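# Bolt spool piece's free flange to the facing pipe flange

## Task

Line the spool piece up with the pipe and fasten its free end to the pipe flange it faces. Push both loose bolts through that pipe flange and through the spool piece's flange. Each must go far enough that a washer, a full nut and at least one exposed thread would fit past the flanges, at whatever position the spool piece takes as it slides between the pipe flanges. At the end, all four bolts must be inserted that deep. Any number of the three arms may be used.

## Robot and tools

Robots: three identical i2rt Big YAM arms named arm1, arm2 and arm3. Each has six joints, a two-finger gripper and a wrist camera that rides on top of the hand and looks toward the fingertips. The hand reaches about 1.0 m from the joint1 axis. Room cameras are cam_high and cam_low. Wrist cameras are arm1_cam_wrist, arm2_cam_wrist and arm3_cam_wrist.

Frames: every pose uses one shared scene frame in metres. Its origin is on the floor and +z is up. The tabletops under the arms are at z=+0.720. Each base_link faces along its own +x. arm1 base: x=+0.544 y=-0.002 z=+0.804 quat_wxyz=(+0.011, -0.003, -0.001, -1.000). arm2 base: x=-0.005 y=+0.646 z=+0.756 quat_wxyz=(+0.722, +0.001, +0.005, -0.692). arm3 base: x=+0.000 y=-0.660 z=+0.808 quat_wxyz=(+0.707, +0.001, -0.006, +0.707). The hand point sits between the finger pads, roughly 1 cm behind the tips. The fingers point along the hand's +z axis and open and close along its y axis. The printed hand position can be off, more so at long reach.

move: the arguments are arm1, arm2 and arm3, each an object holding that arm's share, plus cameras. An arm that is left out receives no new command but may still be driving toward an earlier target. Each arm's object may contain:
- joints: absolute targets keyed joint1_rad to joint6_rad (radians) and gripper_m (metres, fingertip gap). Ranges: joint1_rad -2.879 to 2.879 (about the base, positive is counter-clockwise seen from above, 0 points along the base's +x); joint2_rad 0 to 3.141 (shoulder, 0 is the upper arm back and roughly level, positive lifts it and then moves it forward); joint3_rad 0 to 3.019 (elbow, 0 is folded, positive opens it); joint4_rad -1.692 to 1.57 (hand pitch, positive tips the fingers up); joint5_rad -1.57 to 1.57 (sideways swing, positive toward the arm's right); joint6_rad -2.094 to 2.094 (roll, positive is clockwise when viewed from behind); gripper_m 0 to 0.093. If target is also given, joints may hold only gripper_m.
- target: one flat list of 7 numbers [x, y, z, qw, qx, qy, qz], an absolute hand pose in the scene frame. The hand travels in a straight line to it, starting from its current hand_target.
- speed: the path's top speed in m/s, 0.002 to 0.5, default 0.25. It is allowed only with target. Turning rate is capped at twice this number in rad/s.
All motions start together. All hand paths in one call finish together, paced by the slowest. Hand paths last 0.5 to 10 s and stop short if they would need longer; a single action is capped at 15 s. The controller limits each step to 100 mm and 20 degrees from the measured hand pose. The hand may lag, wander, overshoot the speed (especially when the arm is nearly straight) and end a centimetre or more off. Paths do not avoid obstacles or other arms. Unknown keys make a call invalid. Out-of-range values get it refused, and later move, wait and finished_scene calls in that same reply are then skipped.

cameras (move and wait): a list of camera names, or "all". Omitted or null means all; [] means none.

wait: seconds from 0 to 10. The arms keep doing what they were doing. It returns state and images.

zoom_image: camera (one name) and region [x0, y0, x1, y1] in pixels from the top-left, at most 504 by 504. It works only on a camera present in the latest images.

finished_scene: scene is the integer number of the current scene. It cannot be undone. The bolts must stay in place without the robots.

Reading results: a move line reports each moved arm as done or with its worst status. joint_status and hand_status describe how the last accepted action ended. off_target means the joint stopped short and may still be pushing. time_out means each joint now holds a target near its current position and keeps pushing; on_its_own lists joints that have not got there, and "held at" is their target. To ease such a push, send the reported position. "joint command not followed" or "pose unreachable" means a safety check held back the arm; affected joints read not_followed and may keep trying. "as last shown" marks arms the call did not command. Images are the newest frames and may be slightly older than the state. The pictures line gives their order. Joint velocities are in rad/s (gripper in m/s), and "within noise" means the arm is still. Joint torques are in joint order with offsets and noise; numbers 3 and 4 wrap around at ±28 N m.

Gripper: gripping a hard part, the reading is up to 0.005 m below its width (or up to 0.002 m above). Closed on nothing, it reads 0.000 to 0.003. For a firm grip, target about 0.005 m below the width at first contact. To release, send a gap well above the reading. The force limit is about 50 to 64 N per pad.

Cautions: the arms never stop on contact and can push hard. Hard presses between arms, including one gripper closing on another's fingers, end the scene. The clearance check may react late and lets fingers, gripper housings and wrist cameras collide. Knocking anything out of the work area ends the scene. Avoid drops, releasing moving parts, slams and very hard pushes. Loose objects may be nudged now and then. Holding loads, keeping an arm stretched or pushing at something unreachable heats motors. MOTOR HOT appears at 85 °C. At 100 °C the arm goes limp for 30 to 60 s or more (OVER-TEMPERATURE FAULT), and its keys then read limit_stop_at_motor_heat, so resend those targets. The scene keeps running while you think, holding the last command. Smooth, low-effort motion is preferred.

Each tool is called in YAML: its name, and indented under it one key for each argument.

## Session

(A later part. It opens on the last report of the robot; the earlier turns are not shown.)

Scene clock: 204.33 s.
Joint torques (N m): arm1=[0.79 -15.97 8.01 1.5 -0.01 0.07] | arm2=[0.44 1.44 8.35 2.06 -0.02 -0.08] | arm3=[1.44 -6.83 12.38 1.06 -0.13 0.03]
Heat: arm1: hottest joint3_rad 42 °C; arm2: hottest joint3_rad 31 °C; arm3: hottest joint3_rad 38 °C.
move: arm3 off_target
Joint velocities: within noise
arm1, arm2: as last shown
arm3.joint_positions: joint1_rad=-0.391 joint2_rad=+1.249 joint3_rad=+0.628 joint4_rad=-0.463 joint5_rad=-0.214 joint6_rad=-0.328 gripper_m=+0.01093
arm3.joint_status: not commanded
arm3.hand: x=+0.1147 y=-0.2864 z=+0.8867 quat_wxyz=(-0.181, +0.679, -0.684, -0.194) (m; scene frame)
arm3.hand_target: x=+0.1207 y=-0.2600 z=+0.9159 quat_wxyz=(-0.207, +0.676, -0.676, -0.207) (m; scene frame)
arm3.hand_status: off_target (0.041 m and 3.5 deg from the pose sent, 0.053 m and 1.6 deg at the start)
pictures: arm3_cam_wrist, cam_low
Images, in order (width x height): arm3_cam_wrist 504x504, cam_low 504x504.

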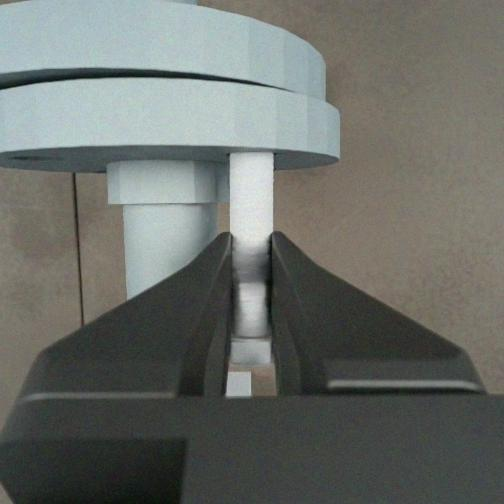

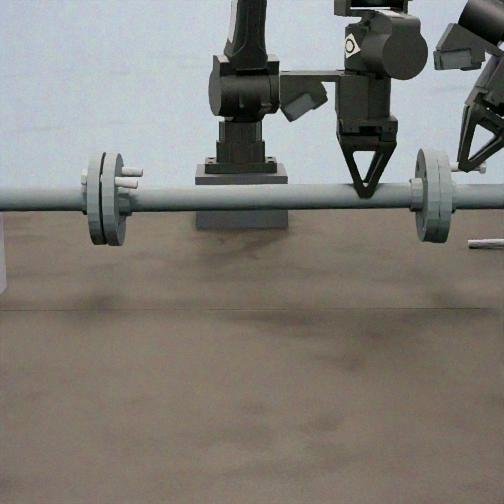

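move:
  arm1: {"target":[0.061,-0.162,0.862,0,0.7071,-0.7071,0],"speed":0.05}
  cameras: ["arm3_cam_wrist","arm1_cam_wrist","cam_low"]

zoom_image:
  camera: "cam_low"
  region: [364, 130, 504, 270]

zoom_image:
  camera: "arm3_cam_wrist"
  region: [0, 0, 350, 200]

Scene clock: 211.83 s.
Joint torques (N m): arm1=[1.08 -17.03 7.05 0.99 -0.02 0.1] | arm2=[0.5 1.44 8.35 2.04 -0.02 -0.08] | arm3=[1.49 -6.77 12.46 1.22 -0.14 0.03]
Heat: arm1: hottest joint3_rad 42 °C; arm2: hottest joint3_rad 31 °C; arm3: hottest joint3_rad 38 °C.
move: arm1 off_target
Joint velocities: within noise
arm1.joint_positions: joint1_rad=+0.294 joint2_rad=+1.819 joint3_rad=+1.296 joint4_rad=-1.089 joint5_rad=+0.000 joint6_rad=+1.888 gripper_m=+0.02995
arm1.joint_status: not commanded
arm1.hand: x=+0.0676 y=-0.1573 z=+0.8528 quat_wxyz=(+0.015, -0.707, +0.707, -0.008) (m; scene frame)
arm1.hand_target: x=+0.0611 y=-0.1619 z=+0.8622 quat_wxyz=(+0.000, -0.707, +0.707, +0.000) (m; scene frame)
arm1.hand_status: off_target (0.012 m and 1.9 deg from the pose sent, 0.010 m and 2.5 deg at the start)
arm2, arm3: as last shown
arm3.hand: x=+0.1147 y=-0.2865 z=+0.8866 quat_wxyz=(-0.181, +0.679, -0.684, -0.194) (m; scene frame)
arm3.hand_target: x=+0.1208 y=-0.2601 z=+0.9158 quat_wxyz=(-0.207, +0.676, -0.676, -0.207) (m; scene frame)
pictures: arm1_cam_wrist, arm3_cam_wrist, cam_low
Images, in order (width x height): arm1_cam_wrist 504x504, arm3_cam_wrist 504x504, cam_low 504x504.

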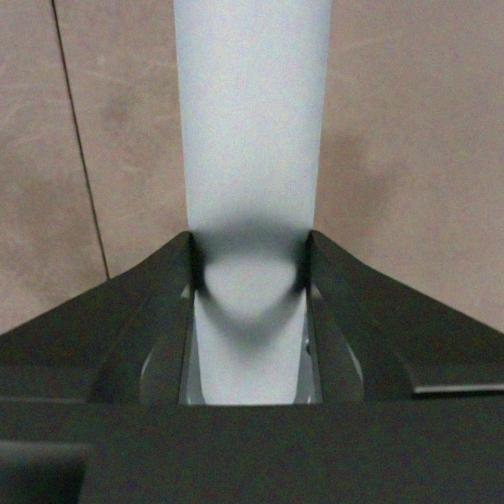

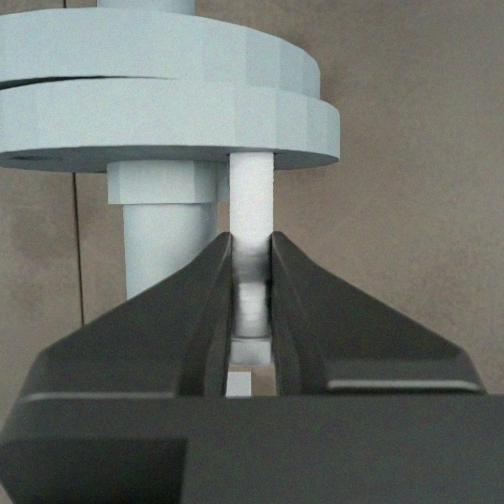

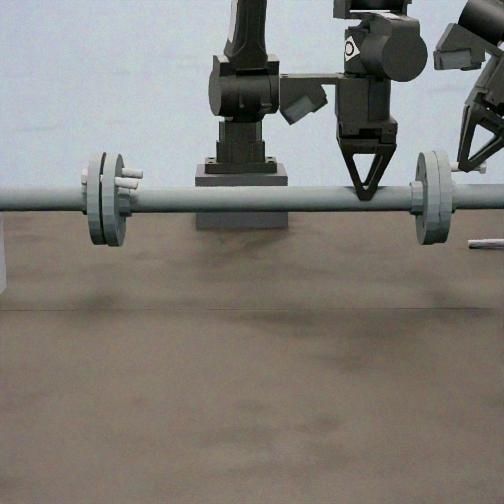

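Scaled by 3.600 from the camera's 504x504 image, which has a finer 720x720 frame.

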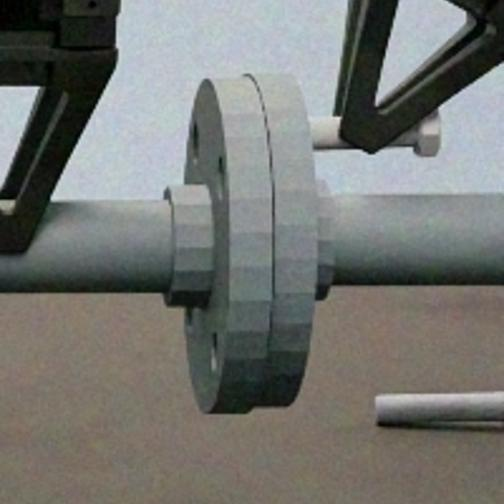

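Scaled by 1.440 from the camera's 504x504 image, which has a finer 720x720 frame.

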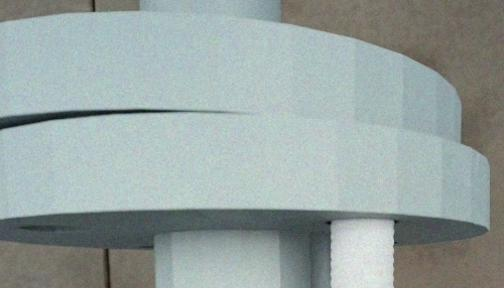

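move:
  arm1: {"target":[0.076,-0.162,0.873,0,0.7071,-0.7071,0],"speed":0.05}
  cameras: ["arm3_cam_wrist","cam_low"]

zoom_image:
  camera: "cam_low"
  region: [364, 130, 504, 270]

zoom_image:
  camera: "arm3_cam_wrist"
  region: [0, 0, 350, 200]

Scene clock: 217.30 s.
Joint torques (N m): arm1=[1.44 -17.9 6.8 0.34 -0.01 0.19] | arm2=[0.38 1.49 8.35 2.06 -0.03 -0.08] | arm3=[1.44 -6.71 12.45 1.26 -0.14 0.03]
Heat: arm1: hottest joint3_rad 41 °C; arm2: hottest joint3_rad 31 °C; arm3: hottest joint3_rad 38 °C.
move: arm1 off_target
Joint velocities: within noise
arm1.joint_positions: joint1_rad=+0.299 joint2_rad=+1.792 joint3_rad=+1.265 joint4_rad=-1.086 joint5_rad=+0.000 joint6_rad=+1.888 gripper_m=+0.02995
arm1.joint_status: not commanded
arm1.hand: x=+0.0787 y=-0.1567 z=+0.8555 quat_wxyz=(+0.015, -0.709, +0.705, -0.008) (m; scene frame)
arm1.hand_target: x=+0.0762 y=-0.1619 z=+0.8727 quat_wxyz=(+0.000, -0.707, +0.707, +0.000) (m; scene frame)
arm1.hand_status: off_target (0.018 m and 2.0 deg from the pose sent, 0.022 m and 1.9 deg at the start)
arm2, arm3: as last shown
pictures: arm3_cam_wrist, cam_low
Images, in order (width x height): arm3_cam_wrist 504x504, cam_low 504x504.

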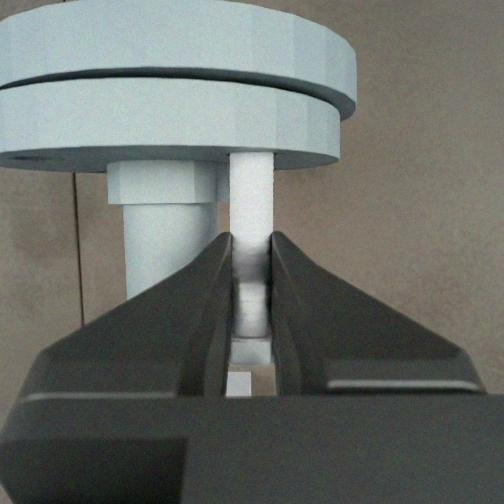

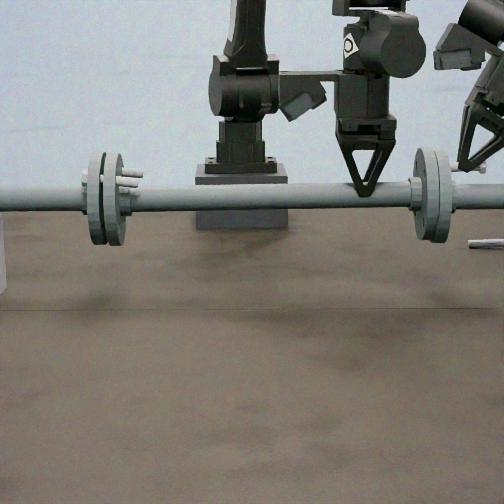

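Scaled by 3.600 from the camera's 504x504 image, which has a finer 720x720 frame.

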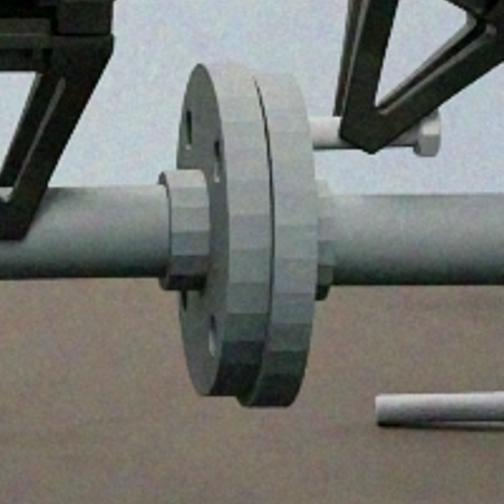

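Scaled by 1.440 from the camera's 504x504 image, which has a finer 720x720 frame.

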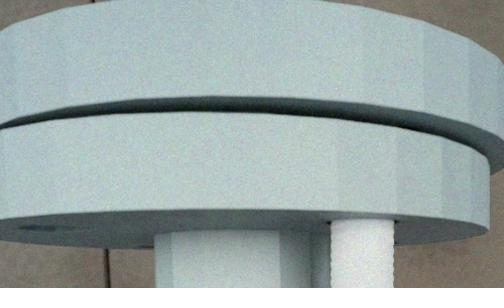

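move:
  arm1: {"target":[0.070,-0.162,0.868,0,0.7071,-0.7071,0],"speed":0.05}
  cameras: ["arm3_cam_wrist","cam_low"]

zoom_image:
  camera: "cam_low"
  region: [364, 130, 504, 270]

zoom_image:
  camera: "arm3_cam_wrist"
  region: [0, 0, 350, 200]

Scene clock: 222.93 s.
Joint torques (N m): arm1=[1.08 -16.73 7.66 0.64 -0.02 0.14] | arm2=[0.38 1.44 8.35 2.06 -0.02 -0.08] | arm3=[1.32 -6.83 12.44 1.24 -0.16 0.03]
Heat: arm1: hottest joint3_rad 40 °C; arm2: hottest joint3_rad 31 °C; arm3: hottest joint3_rad 38 °C.
move: arm1 off_target
Joint velocities: within noise
arm1.joint_positions: joint1_rad=+0.299 joint2_rad=+1.792 joint3_rad=+1.265 joint4_rad=-1.086 joint5_rad=+0.000 joint6_rad=+1.888 gripper_m=+0.02995
arm1.joint_status: not commanded
arm1.hand: x=+0.0787 y=-0.1566 z=+0.8555 quat_wxyz=(+0.016, -0.709, +0.705, -0.008) (m; scene frame)
arm1.hand_target: x=+0.0703 y=-0.1619 z=+0.8680 quat_wxyz=(+0.000, -0.707, +0.707, +0.000) (m; scene frame)
arm1.hand_status: off_target (0.016 m and 2.0 deg from the pose sent, 0.016 m and 2.0 deg at the start)
arm2, arm3: as last shown
pictures: arm3_cam_wrist, cam_low
Images, in order (width x height): arm3_cam_wrist 504x504, cam_low 504x504.

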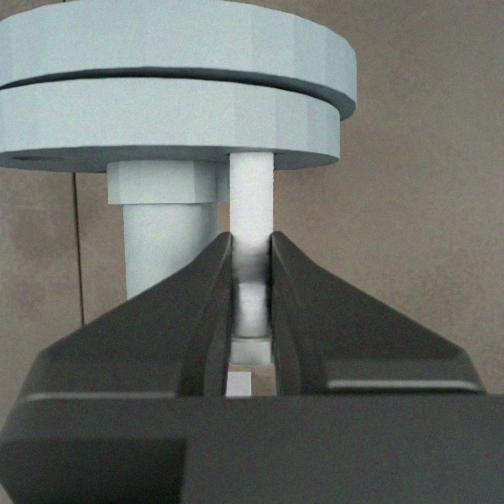

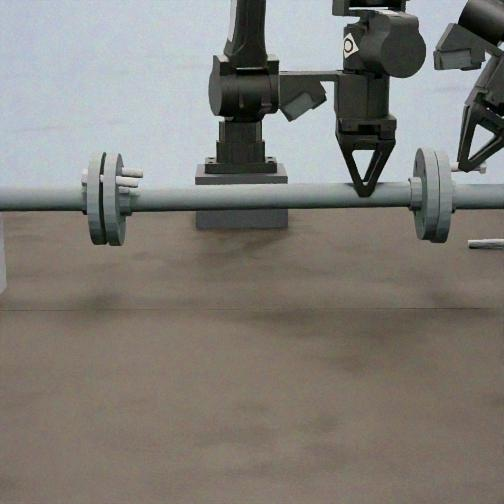

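Scaled by 3.600 from the camera's 504x504 image, which has a finer 720x720 frame.

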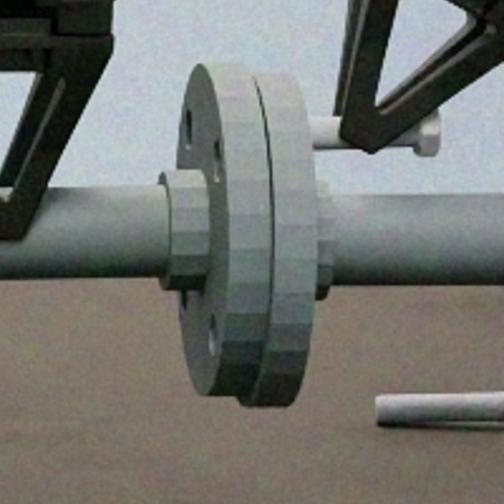

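Scaled by 1.440 from the camera's 504x504 image, which has a finer 720x720 frame.

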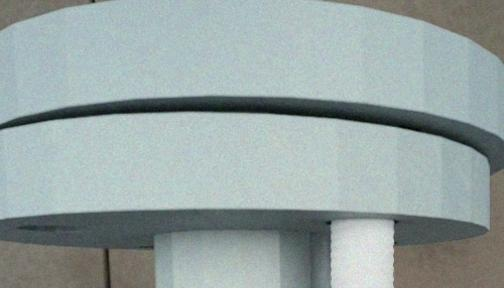

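Stuck; a bit further.

move:
  arm1: {"target":[0.065,-0.162,0.867,0,0.7071,-0.7071,0],"speed":0.05}
  cameras: ["arm3_cam_wrist","cam_low"]

zoom_image:
  camera: "cam_low"
  region: [364, 130, 504, 270]

zoom_image:
  camera: "arm3_cam_wrist"
  region: [0, 0, 350, 200]

Scene clock: 226.37 s.
Joint torques (N m): arm1=[0.85 -15.79 8.61 0.51 -0.02 0.12] | arm2=[0.44 1.49 8.35 2.04 -0.02 -0.08] | arm3=[1.55 -6.77 12.45 1.25 -0.15 0.03]
Heat: arm1: hottest joint3_rad 40 °C; arm2: hottest joint3_rad 31 °C; arm3: hottest joint3_rad 38 °C.
move: arm1 off_target
Joint velocities: within noise
arm1.joint_positions: joint1_rad=+0.299 joint2_rad=+1.792 joint3_rad=+1.265 joint4_rad=-1.086 joint5_rad=+0.000 joint6_rad=+1.887 gripper_m=+0.02995
arm1.joint_status: not commanded
arm1.hand: x=+0.0787 y=-0.1566 z=+0.8555 quat_wxyz=(+0.016, -0.709, +0.705, -0.008) (m; scene frame)
arm1.hand_target: x=+0.0655 y=-0.1619 z=+0.8671 quat_wxyz=(+0.000, -0.707, +0.707, +0.000) (m; scene frame)
arm1.hand_status: off_target (0.019 m and 2.0 deg from the pose sent, 0.019 m and 2.0 deg at the start)
arm2, arm3: as last shown
pictures: arm3_cam_wrist, cam_low
Images, in order (width x height): arm3_cam_wrist 504x504, cam_low 504x504.

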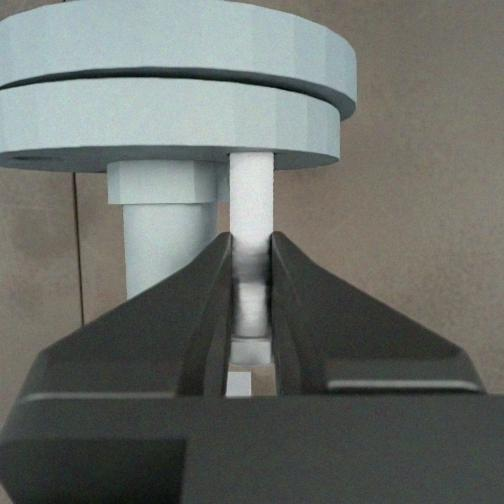

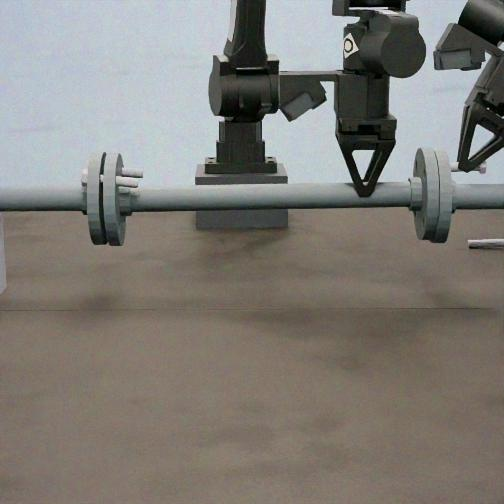

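Scaled by 3.600 from the camera's 504x504 image, which has a finer 720x720 frame.

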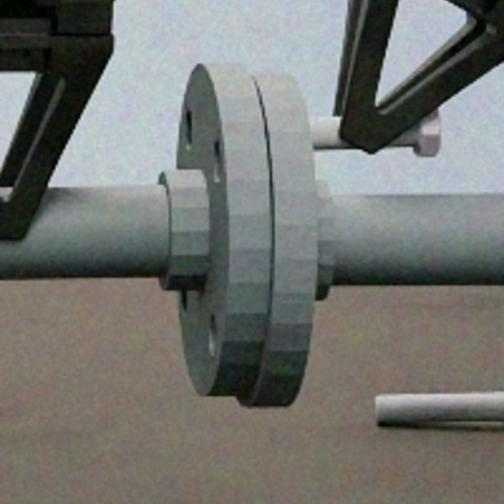

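Scaled by 1.440 from the camera's 504x504 image, which has a finer 720x720 frame.

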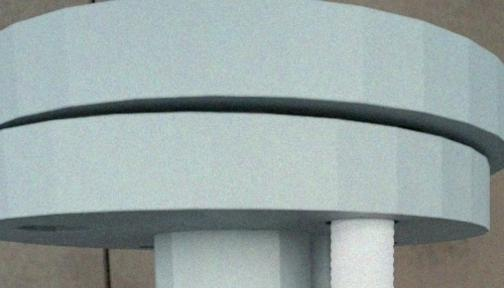

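move:
  arm1: {"target":[0.060,-0.162,0.865,0,0.7071,-0.7071,0],"speed":0.05}
  cameras: ["arm3_cam_wrist","cam_low"]

zoom_image:
  camera: "cam_low"
  region: [364, 130, 504, 270]

Scene clock: 230.00 s.
Joint torques (N m): arm1=[0.67 -15.44 9.44 0.49 -0.01 0.12] | arm2=[0.44 1.49 8.35 2.06 -0.02 -0.08] | arm3=[1.49 -6.95 12.44 1.26 -0.14 0.03]
Heat: arm1: hottest joint3_rad 39 °C; arm2: hottest joint3_rad 31 °C; arm3: hottest joint3_rad 38 °C.
move: arm1 off_target
Joint velocities: within noise
arm1.joint_positions: joint1_rad=+0.299 joint2_rad=+1.799 joint3_rad=+1.265 joint4_rad=-1.086 joint5_rad=+0.000 joint6_rad=+1.885 gripper_m=+0.02995
arm1.joint_status: not commanded
arm1.hand: x=+0.0793 y=-0.1565 z=+0.8521 quat_wxyz=(+0.019, -0.710, +0.704, -0.010) (m; scene frame)
arm1.hand_target: x=+0.0608 y=-0.1618 z=+0.8653 quat_wxyz=(+0.000, -0.707, +0.707, +0.000) (m; scene frame)
arm1.hand_status: off_target (0.024 m and 2.5 deg from the pose sent, 0.022 m and 2.0 deg at the start)
arm2.joint_positions: joint1_rad=-0.240 joint2_rad=+0.590 joint3_rad=+1.323 joint4_rad=-1.428 joint5_rad=-0.024 joint6_rad=-0.286 gripper_m=+0.09396
arm2.joint_status: not commanded
arm2.hand: x=-0.0419 y=+0.4280 z=+1.2502 quat_wxyz=(-0.225, -0.608, -0.673, +0.356) (m; scene frame)
arm2.hand_target: x=-0.0415 y=+0.4295 z=+1.2610 quat_wxyz=(-0.231, -0.604, -0.669, +0.366) (m; scene frame)
arm2.hand_status: not commanded
arm3: as last shown
pictures: arm3_cam_wrist, cam_low
Images, in order (width x height): arm3_cam_wrist 504x504, cam_low 504x504.

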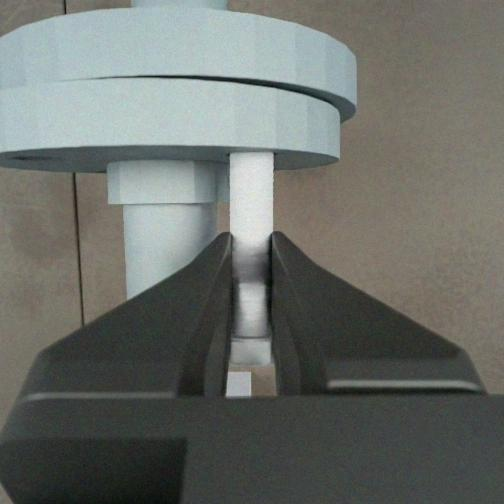

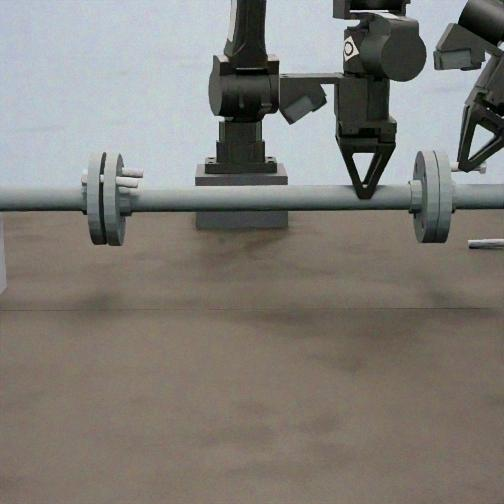

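Scaled by 3.600 from the camera's 504x504 image, which has a finer 720x720 frame.

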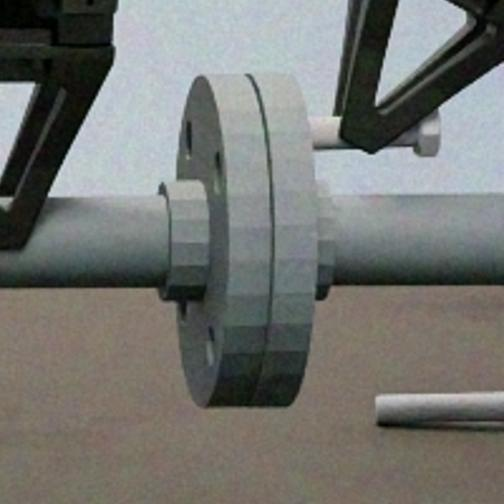

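move:
  arm1: {"joints":{"joint4_rad":-1.03}}
  cameras: ["arm3_cam_wrist","cam_low"]

zoom_image:
  camera: "cam_low"
  region: [364, 130, 504, 270]

Scene clock: 236.57 s.
Joint torques (N m): arm1=[0.73 -15.62 9.42 1.51 -0.05 0.11] | arm2=[0.44 1.44 8.35 2.06 -0.02 -0.08] | arm3=[1.55 -6.77 12.45 1.31 -0.15 0.04]
Heat: arm1: hottest joint3_rad 39 °C; arm2: hottest joint3_rad 31 °C; arm3: hottest joint3_rad 38 °C.
move: arm1 done
Joint velocities: within noise
arm1.joint_positions: joint1_rad=+0.298 joint2_rad=+1.800 joint3_rad=+1.265 joint4_rad=-1.052 joint5_rad=+0.002 joint6_rad=+1.885 gripper_m=+0.02995
arm1.joint_status: all done
arm1.hand: x=+0.0711 y=-0.1584 z=+0.8513 quat_wxyz=(+0.004, -0.709, +0.705, -0.002) (m; scene frame)
arm1.hand_target: x=+0.0478 y=-0.1660 z=+0.8657 quat_wxyz=(-0.025, -0.707, +0.707, +0.012) (m; scene frame)
arm1.hand_status: not commanded
arm2, arm3: as last shown
pictures: arm3_cam_wrist, cam_low
Images, in order (width x height): arm3_cam_wrist 504x504, cam_low 504x504.

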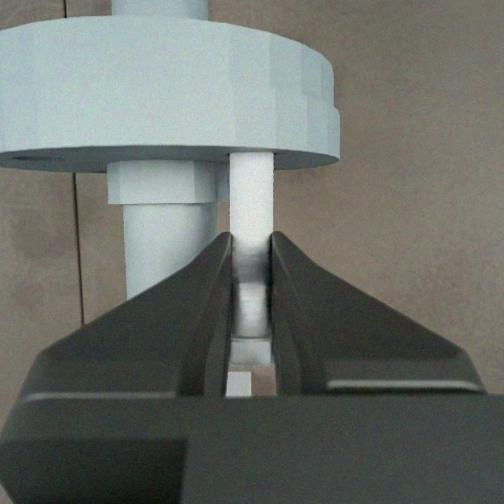

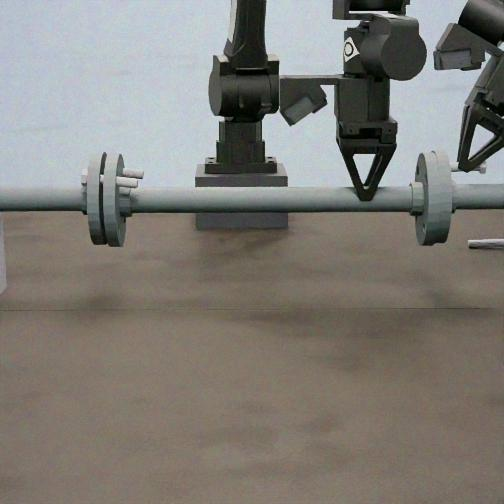

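Scaled by 3.600 from the camera's 504x504 image, which has a finer 720x720 frame.

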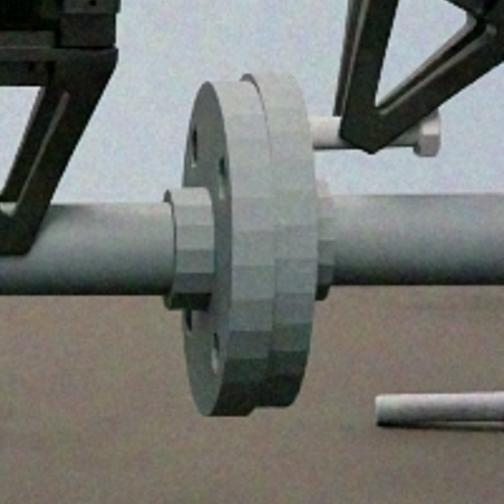

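move:
  arm1: {"joints":{"joint2_rad":1.765,"joint4_rad":-1.088}}
  cameras: ["arm3_cam_wrist","cam_low"]

zoom_image:
  camera: "cam_low"
  region: [364, 130, 504, 270]

Scene clock: 241.43 s.
Joint torques (N m): arm1=[0.62 -18.08 9.47 -0.06 -0.03 0.11] | arm2=[0.44 1.44 8.36 2.06 -0.02 -0.08] | arm3=[1.38 -6.83 12.48 1.26 -0.15 0.03]
Heat: arm1: hottest joint3_rad 39 °C; arm2: hottest joint3_rad 31 °C; arm3: hottest joint3_rad 38 °C.
move: arm1 done
Joint velocities: within noise
arm1.joint_positions: joint1_rad=+0.298 joint2_rad=+1.799 joint3_rad=+1.265 joint4_rad=-1.076 joint5_rad=+0.001 joint6_rad=+1.885 gripper_m=+0.02995
arm1.joint_status: all done
arm1.hand: x=+0.0767 y=-0.1566 z=+0.8518 quat_wxyz=(+0.014, -0.709, +0.705, -0.007) (m; scene frame)
arm1.hand_target: x=+0.0592 y=-0.1621 z=+0.8834 quat_wxyz=(-0.016, -0.707, +0.707, +0.008) (m; scene frame)
arm1.hand_status: not commanded
arm2, arm3: as last shown
pictures: arm3_cam_wrist, cam_low
Images, in order (width x height): arm3_cam_wrist 504x504, cam_low 504x504.

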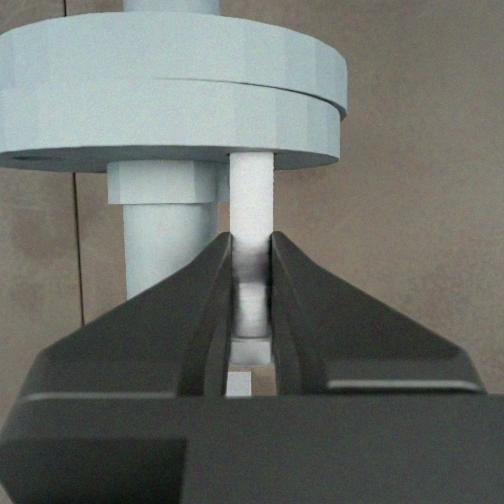

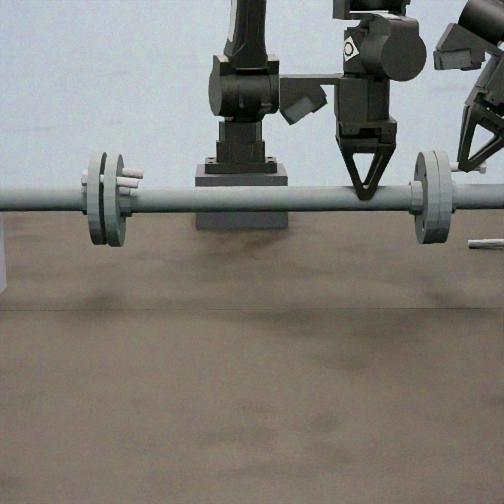

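Scaled by 3.600 from the camera's 504x504 image, which has a finer 720x720 frame.

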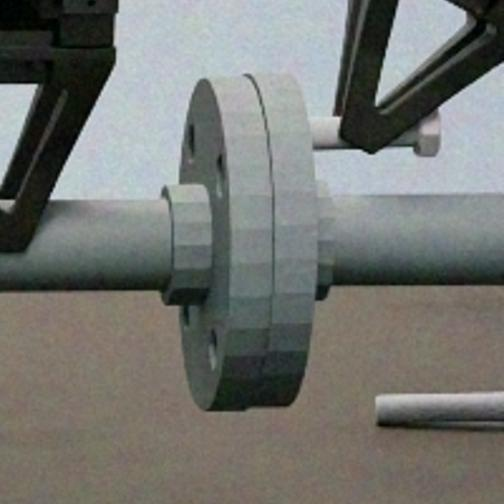

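move:
  arm1: {"joints":{"joint2_rad":1.757,"joint4_rad":-1.045}}
  cameras: ["arm3_cam_wrist","cam_low"]

zoom_image:
  camera: "cam_low"
  region: [364, 130, 504, 270]

Scene clock: 245.97 s.
Joint torques (N m): arm1=[0.73 -18.37 9.47 1.36 -0.03 0.11] | arm2=[0.44 1.44 8.36 2.04 -0.02 -0.08] | arm3=[1.44 -6.71 12.42 1.24 -0.15 0.03]
Heat: arm1: hottest joint3_rad 38 °C; arm2: hottest joint3_rad 31 °C; arm3: hottest joint3_rad 38 °C.
move: arm1 done
Joint velocities: within noise
arm1.joint_positions: joint1_rad=+0.298 joint2_rad=+1.795 joint3_rad=+1.265 joint4_rad=-1.063 joint5_rad=+0.000 joint6_rad=+1.885 gripper_m=+0.02995
arm1.joint_status: all done
arm1.hand: x=+0.0732 y=-0.1579 z=+0.8539 quat_wxyz=(+0.006, -0.709, +0.705, -0.003) (m; scene frame)
arm1.hand_target: x=+0.0488 y=-0.1656 z=+0.8878 quat_wxyz=(-0.038, -0.706, +0.707, +0.019) (m; scene frame)
arm1.hand_status: not commanded
arm2: as last shown
arm3.joint_positions: joint1_rad=-0.391 joint2_rad=+1.249 joint3_rad=+0.628 joint4_rad=-0.463 joint5_rad=-0.214 joint6_rad=-0.328 gripper_m=+0.01093
arm3.joint_status: not commanded
arm3.hand: x=+0.1147 y=-0.2865 z=+0.8866 quat_wxyz=(-0.181, +0.679, -0.684, -0.194) (m; scene frame)
arm3.hand_target: x=+0.1208 y=-0.2601 z=+0.9158 quat_wxyz=(-0.207, +0.676, -0.676, -0.207) (m; scene frame)
arm3.hand_status: not commanded
pictures: arm3_cam_wrist, cam_low
Images, in order (width x height): arm3_cam_wrist 504x504, cam_low 504x504.

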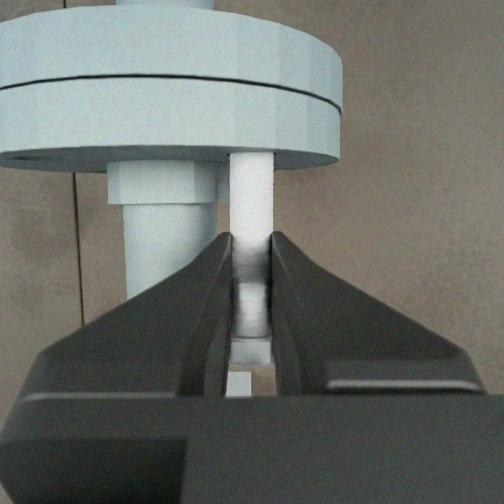

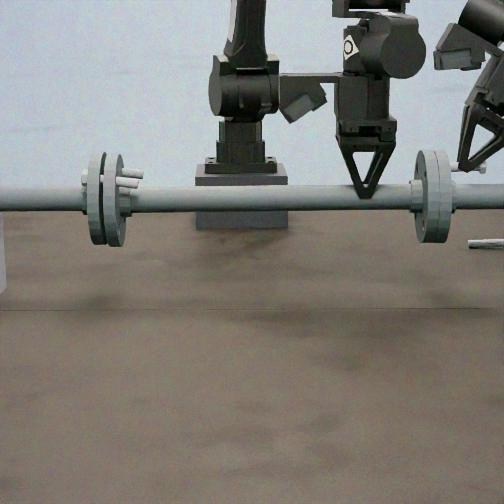

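Scaled by 3.600 from the camera's 504x504 image, which has a finer 720x720 frame.

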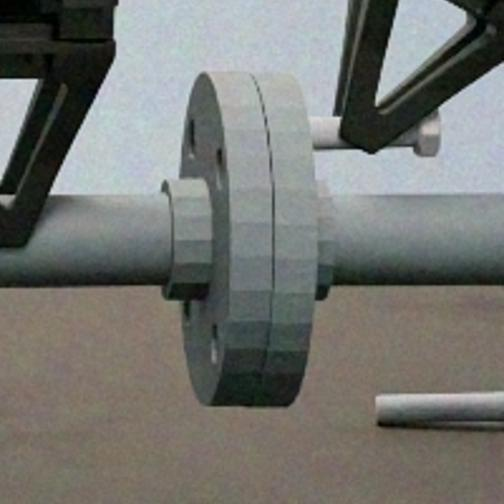

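move:
  arm1: {"joints":{"joint2_rad":1.754}}
  arm3: {"target":[0.1215,-0.245,0.915,-0.2067,0.6762,-0.6762,-0.2067],"speed":0.06}
  cameras: ["arm3_cam_wrist","cam_low"]

zoom_image:
  camera: "cam_low"
  region: [364, 130, 504, 270]

Scene clock: 251.53 s.
Joint torques (N m): arm1=[0.73 -18.49 9.48 1.26 -0.03 0.11] | arm2=[0.44 1.49 8.35 2.04 -0.02 -0.08] | arm3=[1.32 -7.12 12.41 1.51 -0.14 0.01]
Heat: arm1: hottest joint3_rad 38 °C; arm2: hottest joint3_rad 31 °C; arm3: hottest joint3_rad 38 °C.
move: arm1 done; arm3 off_target
Joint velocities: within noise
arm1.joint_positions: joint1_rad=+0.298 joint2_rad=+1.794 joint3_rad=+1.265 joint4_rad=-1.062 joint5_rad=+0.001 joint6_rad=+1.885 gripper_m=+0.02995
arm1.joint_status: all done
arm1.hand: x=+0.0730 y=-0.1579 z=+0.8541 quat_wxyz=(+0.006, -0.709, +0.705, -0.003) (m; scene frame)
arm1.hand_target: x=+0.0486 y=-0.1656 z=+0.8894 quat_wxyz=(-0.040, -0.706, +0.707, +0.020) (m; scene frame)
arm1.hand_status: not commanded
arm2: as last shown
arm3.joint_positions: joint1_rad=-0.377 joint2_rad=+1.283 joint3_rad=+0.656 joint4_rad=-0.463 joint5_rad=-0.207 joint6_rad=-0.316 gripper_m=+0.01093
arm3.joint_status: not commanded
arm3.hand: x=+0.1147 y=-0.2752 z=+0.8864 quat_wxyz=(-0.178, +0.680, -0.685, -0.192) (m; scene frame)
arm3.hand_target: x=+0.1206 y=-0.2472 z=+0.9160 quat_wxyz=(-0.207, +0.676, -0.676, -0.207) (m; scene frame)
arm3.hand_status: off_target (0.042 m and 3.9 deg from the pose sent, 0.051 m and 3.5 deg at the start)
pictures: arm3_cam_wrist, cam_low
Images, in order (width x height): arm3_cam_wrist 504x504, cam_low 504x504.

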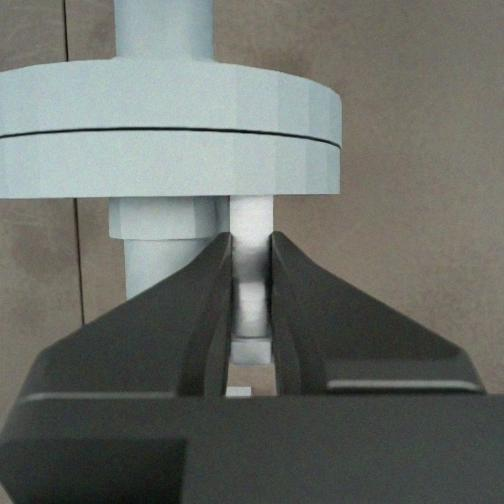

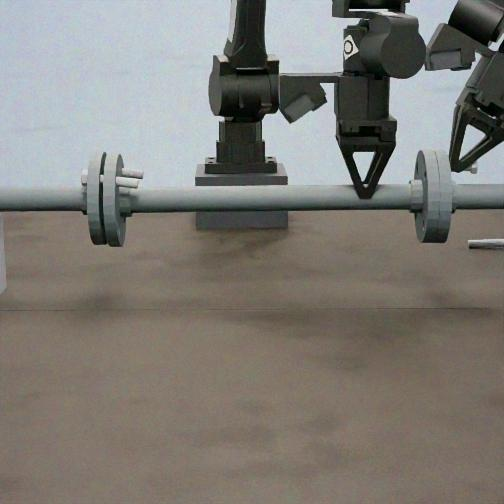

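Scaled by 3.600 from the camera's 504x504 image, which has a finer 720x720 frame.

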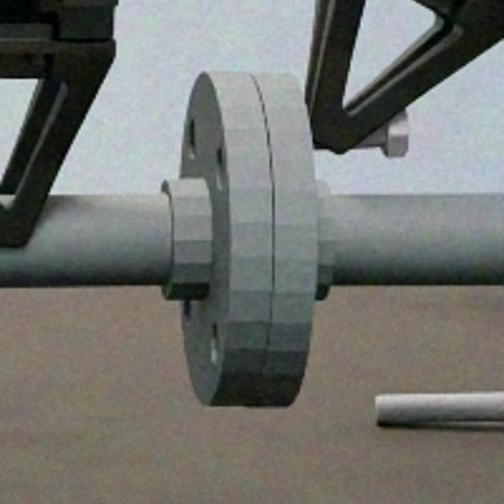

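move:
  arm3: {"target":[0.1215,-0.235,0.915,-0.2067,0.6762,-0.6762,-0.2067],"speed":0.06}
  cameras: ["arm3_cam_wrist","cam_low"]

zoom_image:
  camera: "cam_low"
  region: [364, 130, 504, 270]

Scene clock: 258.60 s.
Joint torques (N m): arm1=[0.67 -18.55 9.47 1.26 -0.03 0.12] | arm2=[0.44 1.49 8.36 2.06 -0.02 -0.08] | arm3=[1.49 -7.71 12.4 1.73 -0.13 0.01]
Heat: arm1: hottest joint3_rad 38 °C; arm2: hottest joint3_rad 31 °C; arm3: hottest joint3_rad 40 °C.
move: arm3 off_target
Joint velocities: within noise
arm1, arm2: as last shown
arm3.joint_positions: joint1_rad=-0.367 joint2_rad=+1.308 joint3_rad=+0.679 joint4_rad=-0.463 joint5_rad=-0.201 joint6_rad=-0.307 gripper_m=+0.01093
arm3.joint_status: not commanded
arm3.hand: x=+0.1147 y=-0.2664 z=+0.8860 quat_wxyz=(-0.176, +0.680, -0.686, -0.191) (m; scene frame)
arm3.hand_target: x=+0.1207 y=-0.2375 z=+0.9160 quat_wxyz=(-0.207, +0.676, -0.676, -0.207) (m; scene frame)
arm3.hand_status: off_target (0.043 m and 4.1 deg from the pose sent, 0.050 m and 3.9 deg at the start)
pictures: arm3_cam_wrist, cam_low
Images, in order (width x height): arm3_cam_wrist 504x504, cam_low 504x504.

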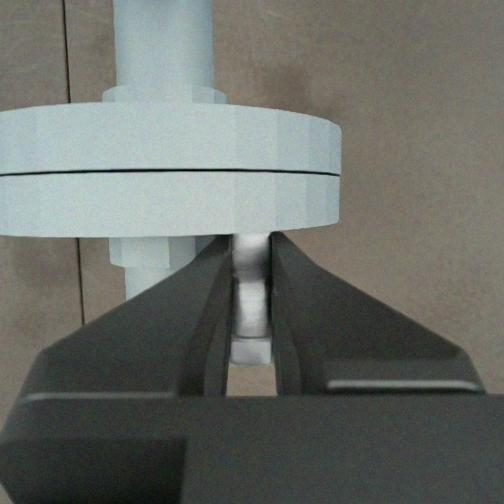

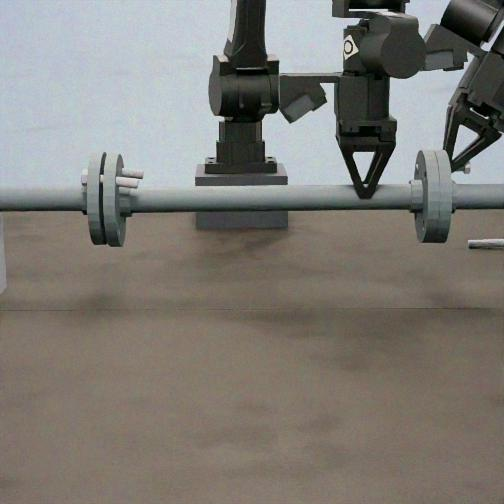

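Scaled by 3.600 from the camera's 504x504 image, which has a finer 720x720 frame.

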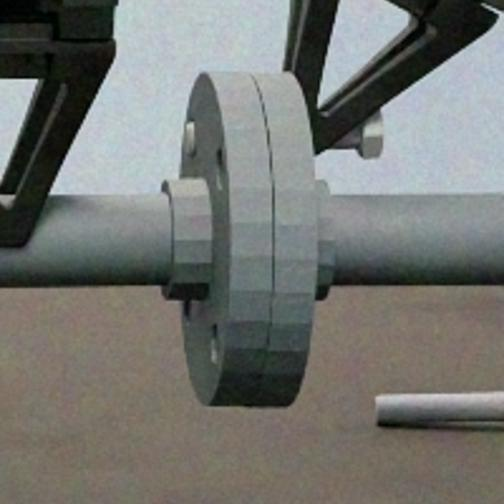

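move:
  arm3: {"joints":{"gripper_m":0.034}}
  cameras: ["cam_low"]

move:
  arm3: {"target":[0.119,-0.345,0.906,-0.2067,0.6762,-0.6762,-0.2067],"speed":0.12}
  cameras: []

move:
  arm3: {"joints":{"gripper_m":0.0}}
  cameras: ["arm3_cam_wrist","cam_low"]

zoom_image:
  camera: "cam_low"
  region: [364, 130, 504, 270]

Scene clock: 266.50 s.
Joint torques (N m): arm1=[0.73 -18.43 9.46 1.25 -0.03 0.11] | arm2=[0.44 1.44 8.35 2.04 -0.03 -0.08] | arm3=[1.49 -7.71 12.1 1.69 -0.33 0.04]
Heat: arm1: hottest joint3_rad 38 °C; arm2: hottest joint3_rad 31 °C; arm3: hottest joint3_rad 41 °C.
move: arm3 done
Joint velocities: within noise
arm1.joint_positions: joint1_rad=+0.298 joint2_rad=+1.794 joint3_rad=+1.265 joint4_rad=-1.061 joint5_rad=+0.001 joint6_rad=+1.885 gripper_m=+0.02995
arm1.joint_status: not commanded
arm1.hand: x=+0.0728 y=-0.1579 z=+0.8543 quat_wxyz=(+0.005, -0.709, +0.705, -0.003) (m; scene frame)
arm1.hand_target: x=+0.0486 y=-0.1657 z=+0.8894 quat_wxyz=(-0.040, -0.706, +0.707, +0.020) (m; scene frame)
arm1.hand_status: not commanded
arm2: as last shown
arm3.joint_positions: joint1_rad=-0.367 joint2_rad=+1.308 joint3_rad=+0.682 joint4_rad=-0.463 joint5_rad=-0.196 joint6_rad=-0.307 gripper_m=+0.03385
arm3.joint_status: all done
arm3.hand: x=+0.1160 y=-0.2652 z=+0.8873 quat_wxyz=(-0.178, +0.680, -0.686, -0.189) (m; scene frame)
arm3.hand_target: x=+0.1206 y=-0.2374 z=+0.9161 quat_wxyz=(-0.207, +0.676, -0.676, -0.207) (m; scene frame)
arm3.hand_status: not commanded
pictures: cam_low
Images, in order (width x height): cam_low 504x504.

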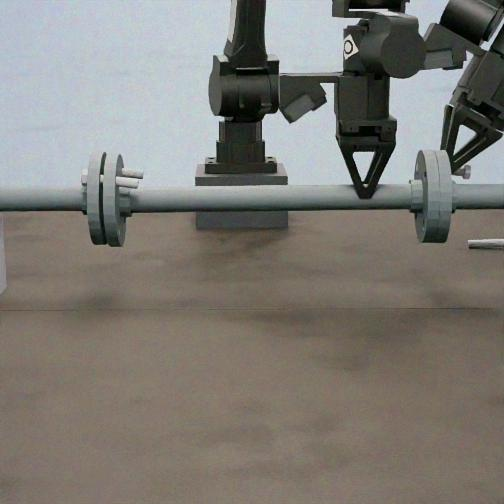

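Scene clock: 268.23 s.
Joint torques (N m): arm1=[0.67 -18.61 9.48 1.24 -0.03 0.12] | arm2=[0.44 1.44 8.35 2.04 -0.02 -0.08] | arm3=[-0.21 -5.01 7.79 1.06 -0.39 -0.18]
Heat: arm1: hottest joint3_rad 38 °C; arm2: hottest joint3_rad 31 °C; arm3: hottest joint3_rad 40 °C.
move: arm3 done
Joint velocities: within noise
arm1, arm2: as last shown
arm3.joint_positions: joint1_rad=-0.486 joint2_rad=+1.033 joint3_rad=+0.509 joint4_rad=-0.525 joint5_rad=-0.268 joint6_rad=-0.410 gripper_m=+0.03393
arm3.joint_status: not commanded
arm3.hand: x=+0.1165 y=-0.3424 z=+0.9032 quat_wxyz=(-0.204, +0.676, -0.677, -0.207) (m; scene frame)
arm3.hand_target: x=+0.1190 y=-0.3449 z=+0.9060 quat_wxyz=(-0.207, +0.676, -0.676, -0.207) (m; scene frame)
arm3.hand_status: done (0.005 m and 0.3 deg from the pose sent, 0.082 m and 4.0 deg at the start)
pictures: none
No camera images: "cameras" was empty.

Scene clock: 268.87 s.
Joint torques (N m): arm1=[0.73 -18.55 9.48 1.26 -0.03 0.11] | arm2=[0.38 1.44 8.36 2.06 -0.02 -0.08] | arm3=[-0.32 -4.84 7.83 1.07 -0.4 -0.17]
Heat: arm1: hottest joint3_rad 38 °C; arm2: hottest joint3_rad 31 °C; arm3: hottest joint3_rad 40 °C.
move: arm3 done
Joint velocities: within noise
arm1: as last shown
arm2.joint_positions: joint1_rad=-0.240 joint2_rad=+0.590 joint3_rad=+1.323 joint4_rad=-1.428 joint5_rad=-0.024 joint6_rad=-0.286 gripper_m=+0.09396
arm2.joint_status: not commanded
arm2.hand: x=-0.0419 y=+0.4280 z=+1.2502 quat_wxyz=(-0.225, -0.608, -0.673, +0.356) (m; scene frame)
arm2.hand_target: x=-0.0415 y=+0.4295 z=+1.2610 quat_wxyz=(-0.231, -0.604, -0.669, +0.366) (m; scene frame)
arm2.hand_status: not commanded
arm3.joint_positions: joint1_rad=-0.486 joint2_rad=+1.033 joint3_rad=+0.509 joint4_rad=-0.525 joint5_rad=-0.268 joint6_rad=-0.411 gripper_m=+0.00064
arm3.joint_status: all done
arm3.hand: x=+0.1165 y=-0.3424 z=+0.9031 quat_wxyz=(-0.204, +0.676, -0.677, -0.207) (m; scene frame)
arm3.hand_target: x=+0.1190 y=-0.3449 z=+0.9059 quat_wxyz=(-0.207, +0.676, -0.676, -0.207) (m; scene frame)
arm3.hand_status: not commanded
pictures: arm3_cam_wrist, cam_low
Images, in order (width x height): arm3_cam_wrist 504x504, cam_low 504x504.

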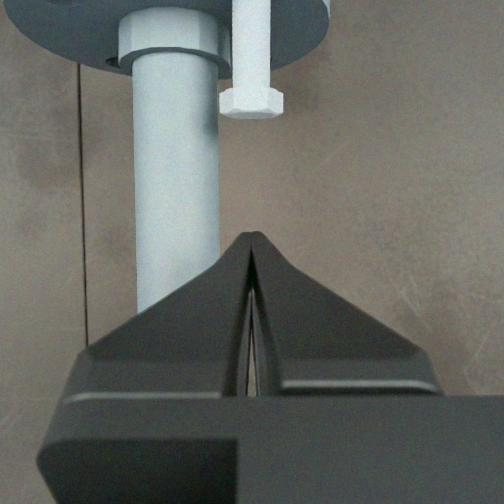

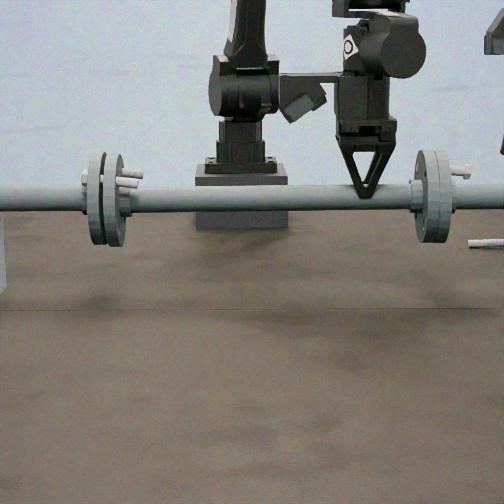

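Scaled by 3.600 from the camera's 504x504 image, which has a finer 720x720 frame.

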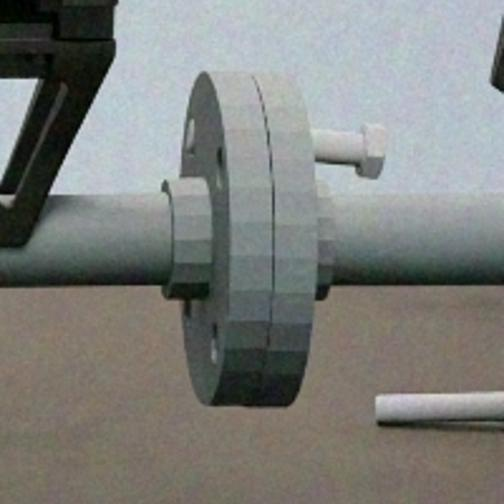

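move:
  arm3: {"target":[0.121,-0.29,0.907,-0.2067,0.6762,-0.6762,-0.2067],"speed":0.08}
  cameras: ["arm3_cam_wrist","cam_low"]

zoom_image:
  camera: "cam_low"
  region: [364, 130, 504, 270]

Scene clock: 274.00 s.
Joint torques (N m): arm1=[0.85 -18.43 9.44 1.24 -0.03 0.11] | arm2=[0.44 1.44 8.34 2.06 -0.03 -0.08] | arm3=[1.55 -4.89 11.36 2.18 -0.11 -0.01]
Heat: arm1: hottest joint3_rad 39 °C; arm2: hottest joint3_rad 31 °C; arm3: hottest joint3_rad 40 °C.
move: arm3 off_target
Joint velocities: within noise
arm1, arm2: as last shown
arm3.joint_positions: joint1_rad=-0.429 joint2_rad=+1.169 joint3_rad=+0.563 joint4_rad=-0.489 joint5_rad=-0.235 joint6_rad=-0.361 gripper_m=+0.00063
arm3.joint_status: not commanded
arm3.hand: x=+0.1134 y=-0.3166 z=+0.8851 quat_wxyz=(-0.179, +0.679, -0.685, -0.195) (m; scene frame)
arm3.hand_target: x=+0.1202 y=-0.2919 z=+0.9080 quat_wxyz=(-0.207, +0.676, -0.676, -0.207) (m; scene frame)
arm3.hand_status: off_target (0.035 m and 3.6 deg from the pose sent, 0.053 m and 0.3 deg at the start)
pictures: arm3_cam_wrist, cam_low
Images, in order (width x height): arm3_cam_wrist 504x504, cam_low 504x504.

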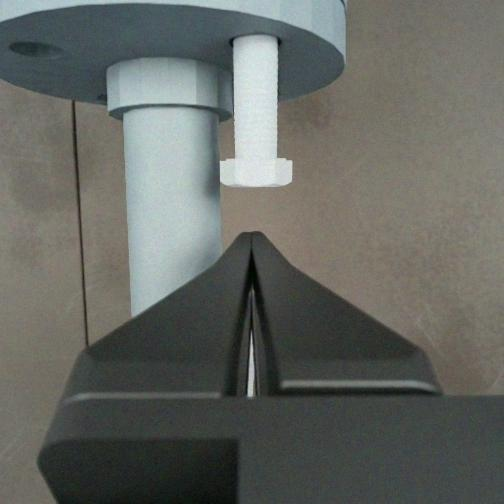

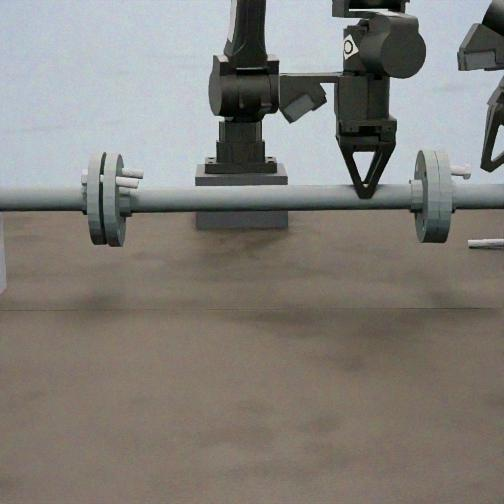

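Scaled by 3.600 from the camera's 504x504 image, which has a finer 720x720 frame.

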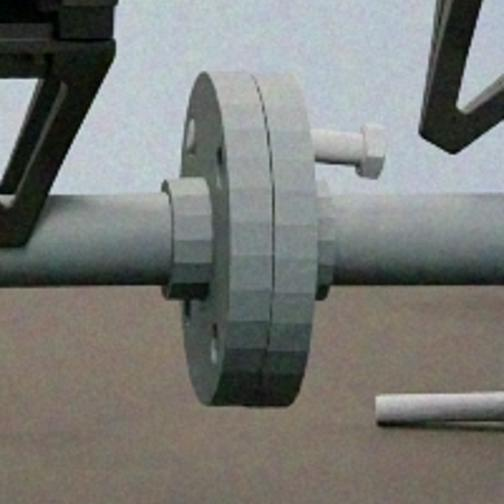

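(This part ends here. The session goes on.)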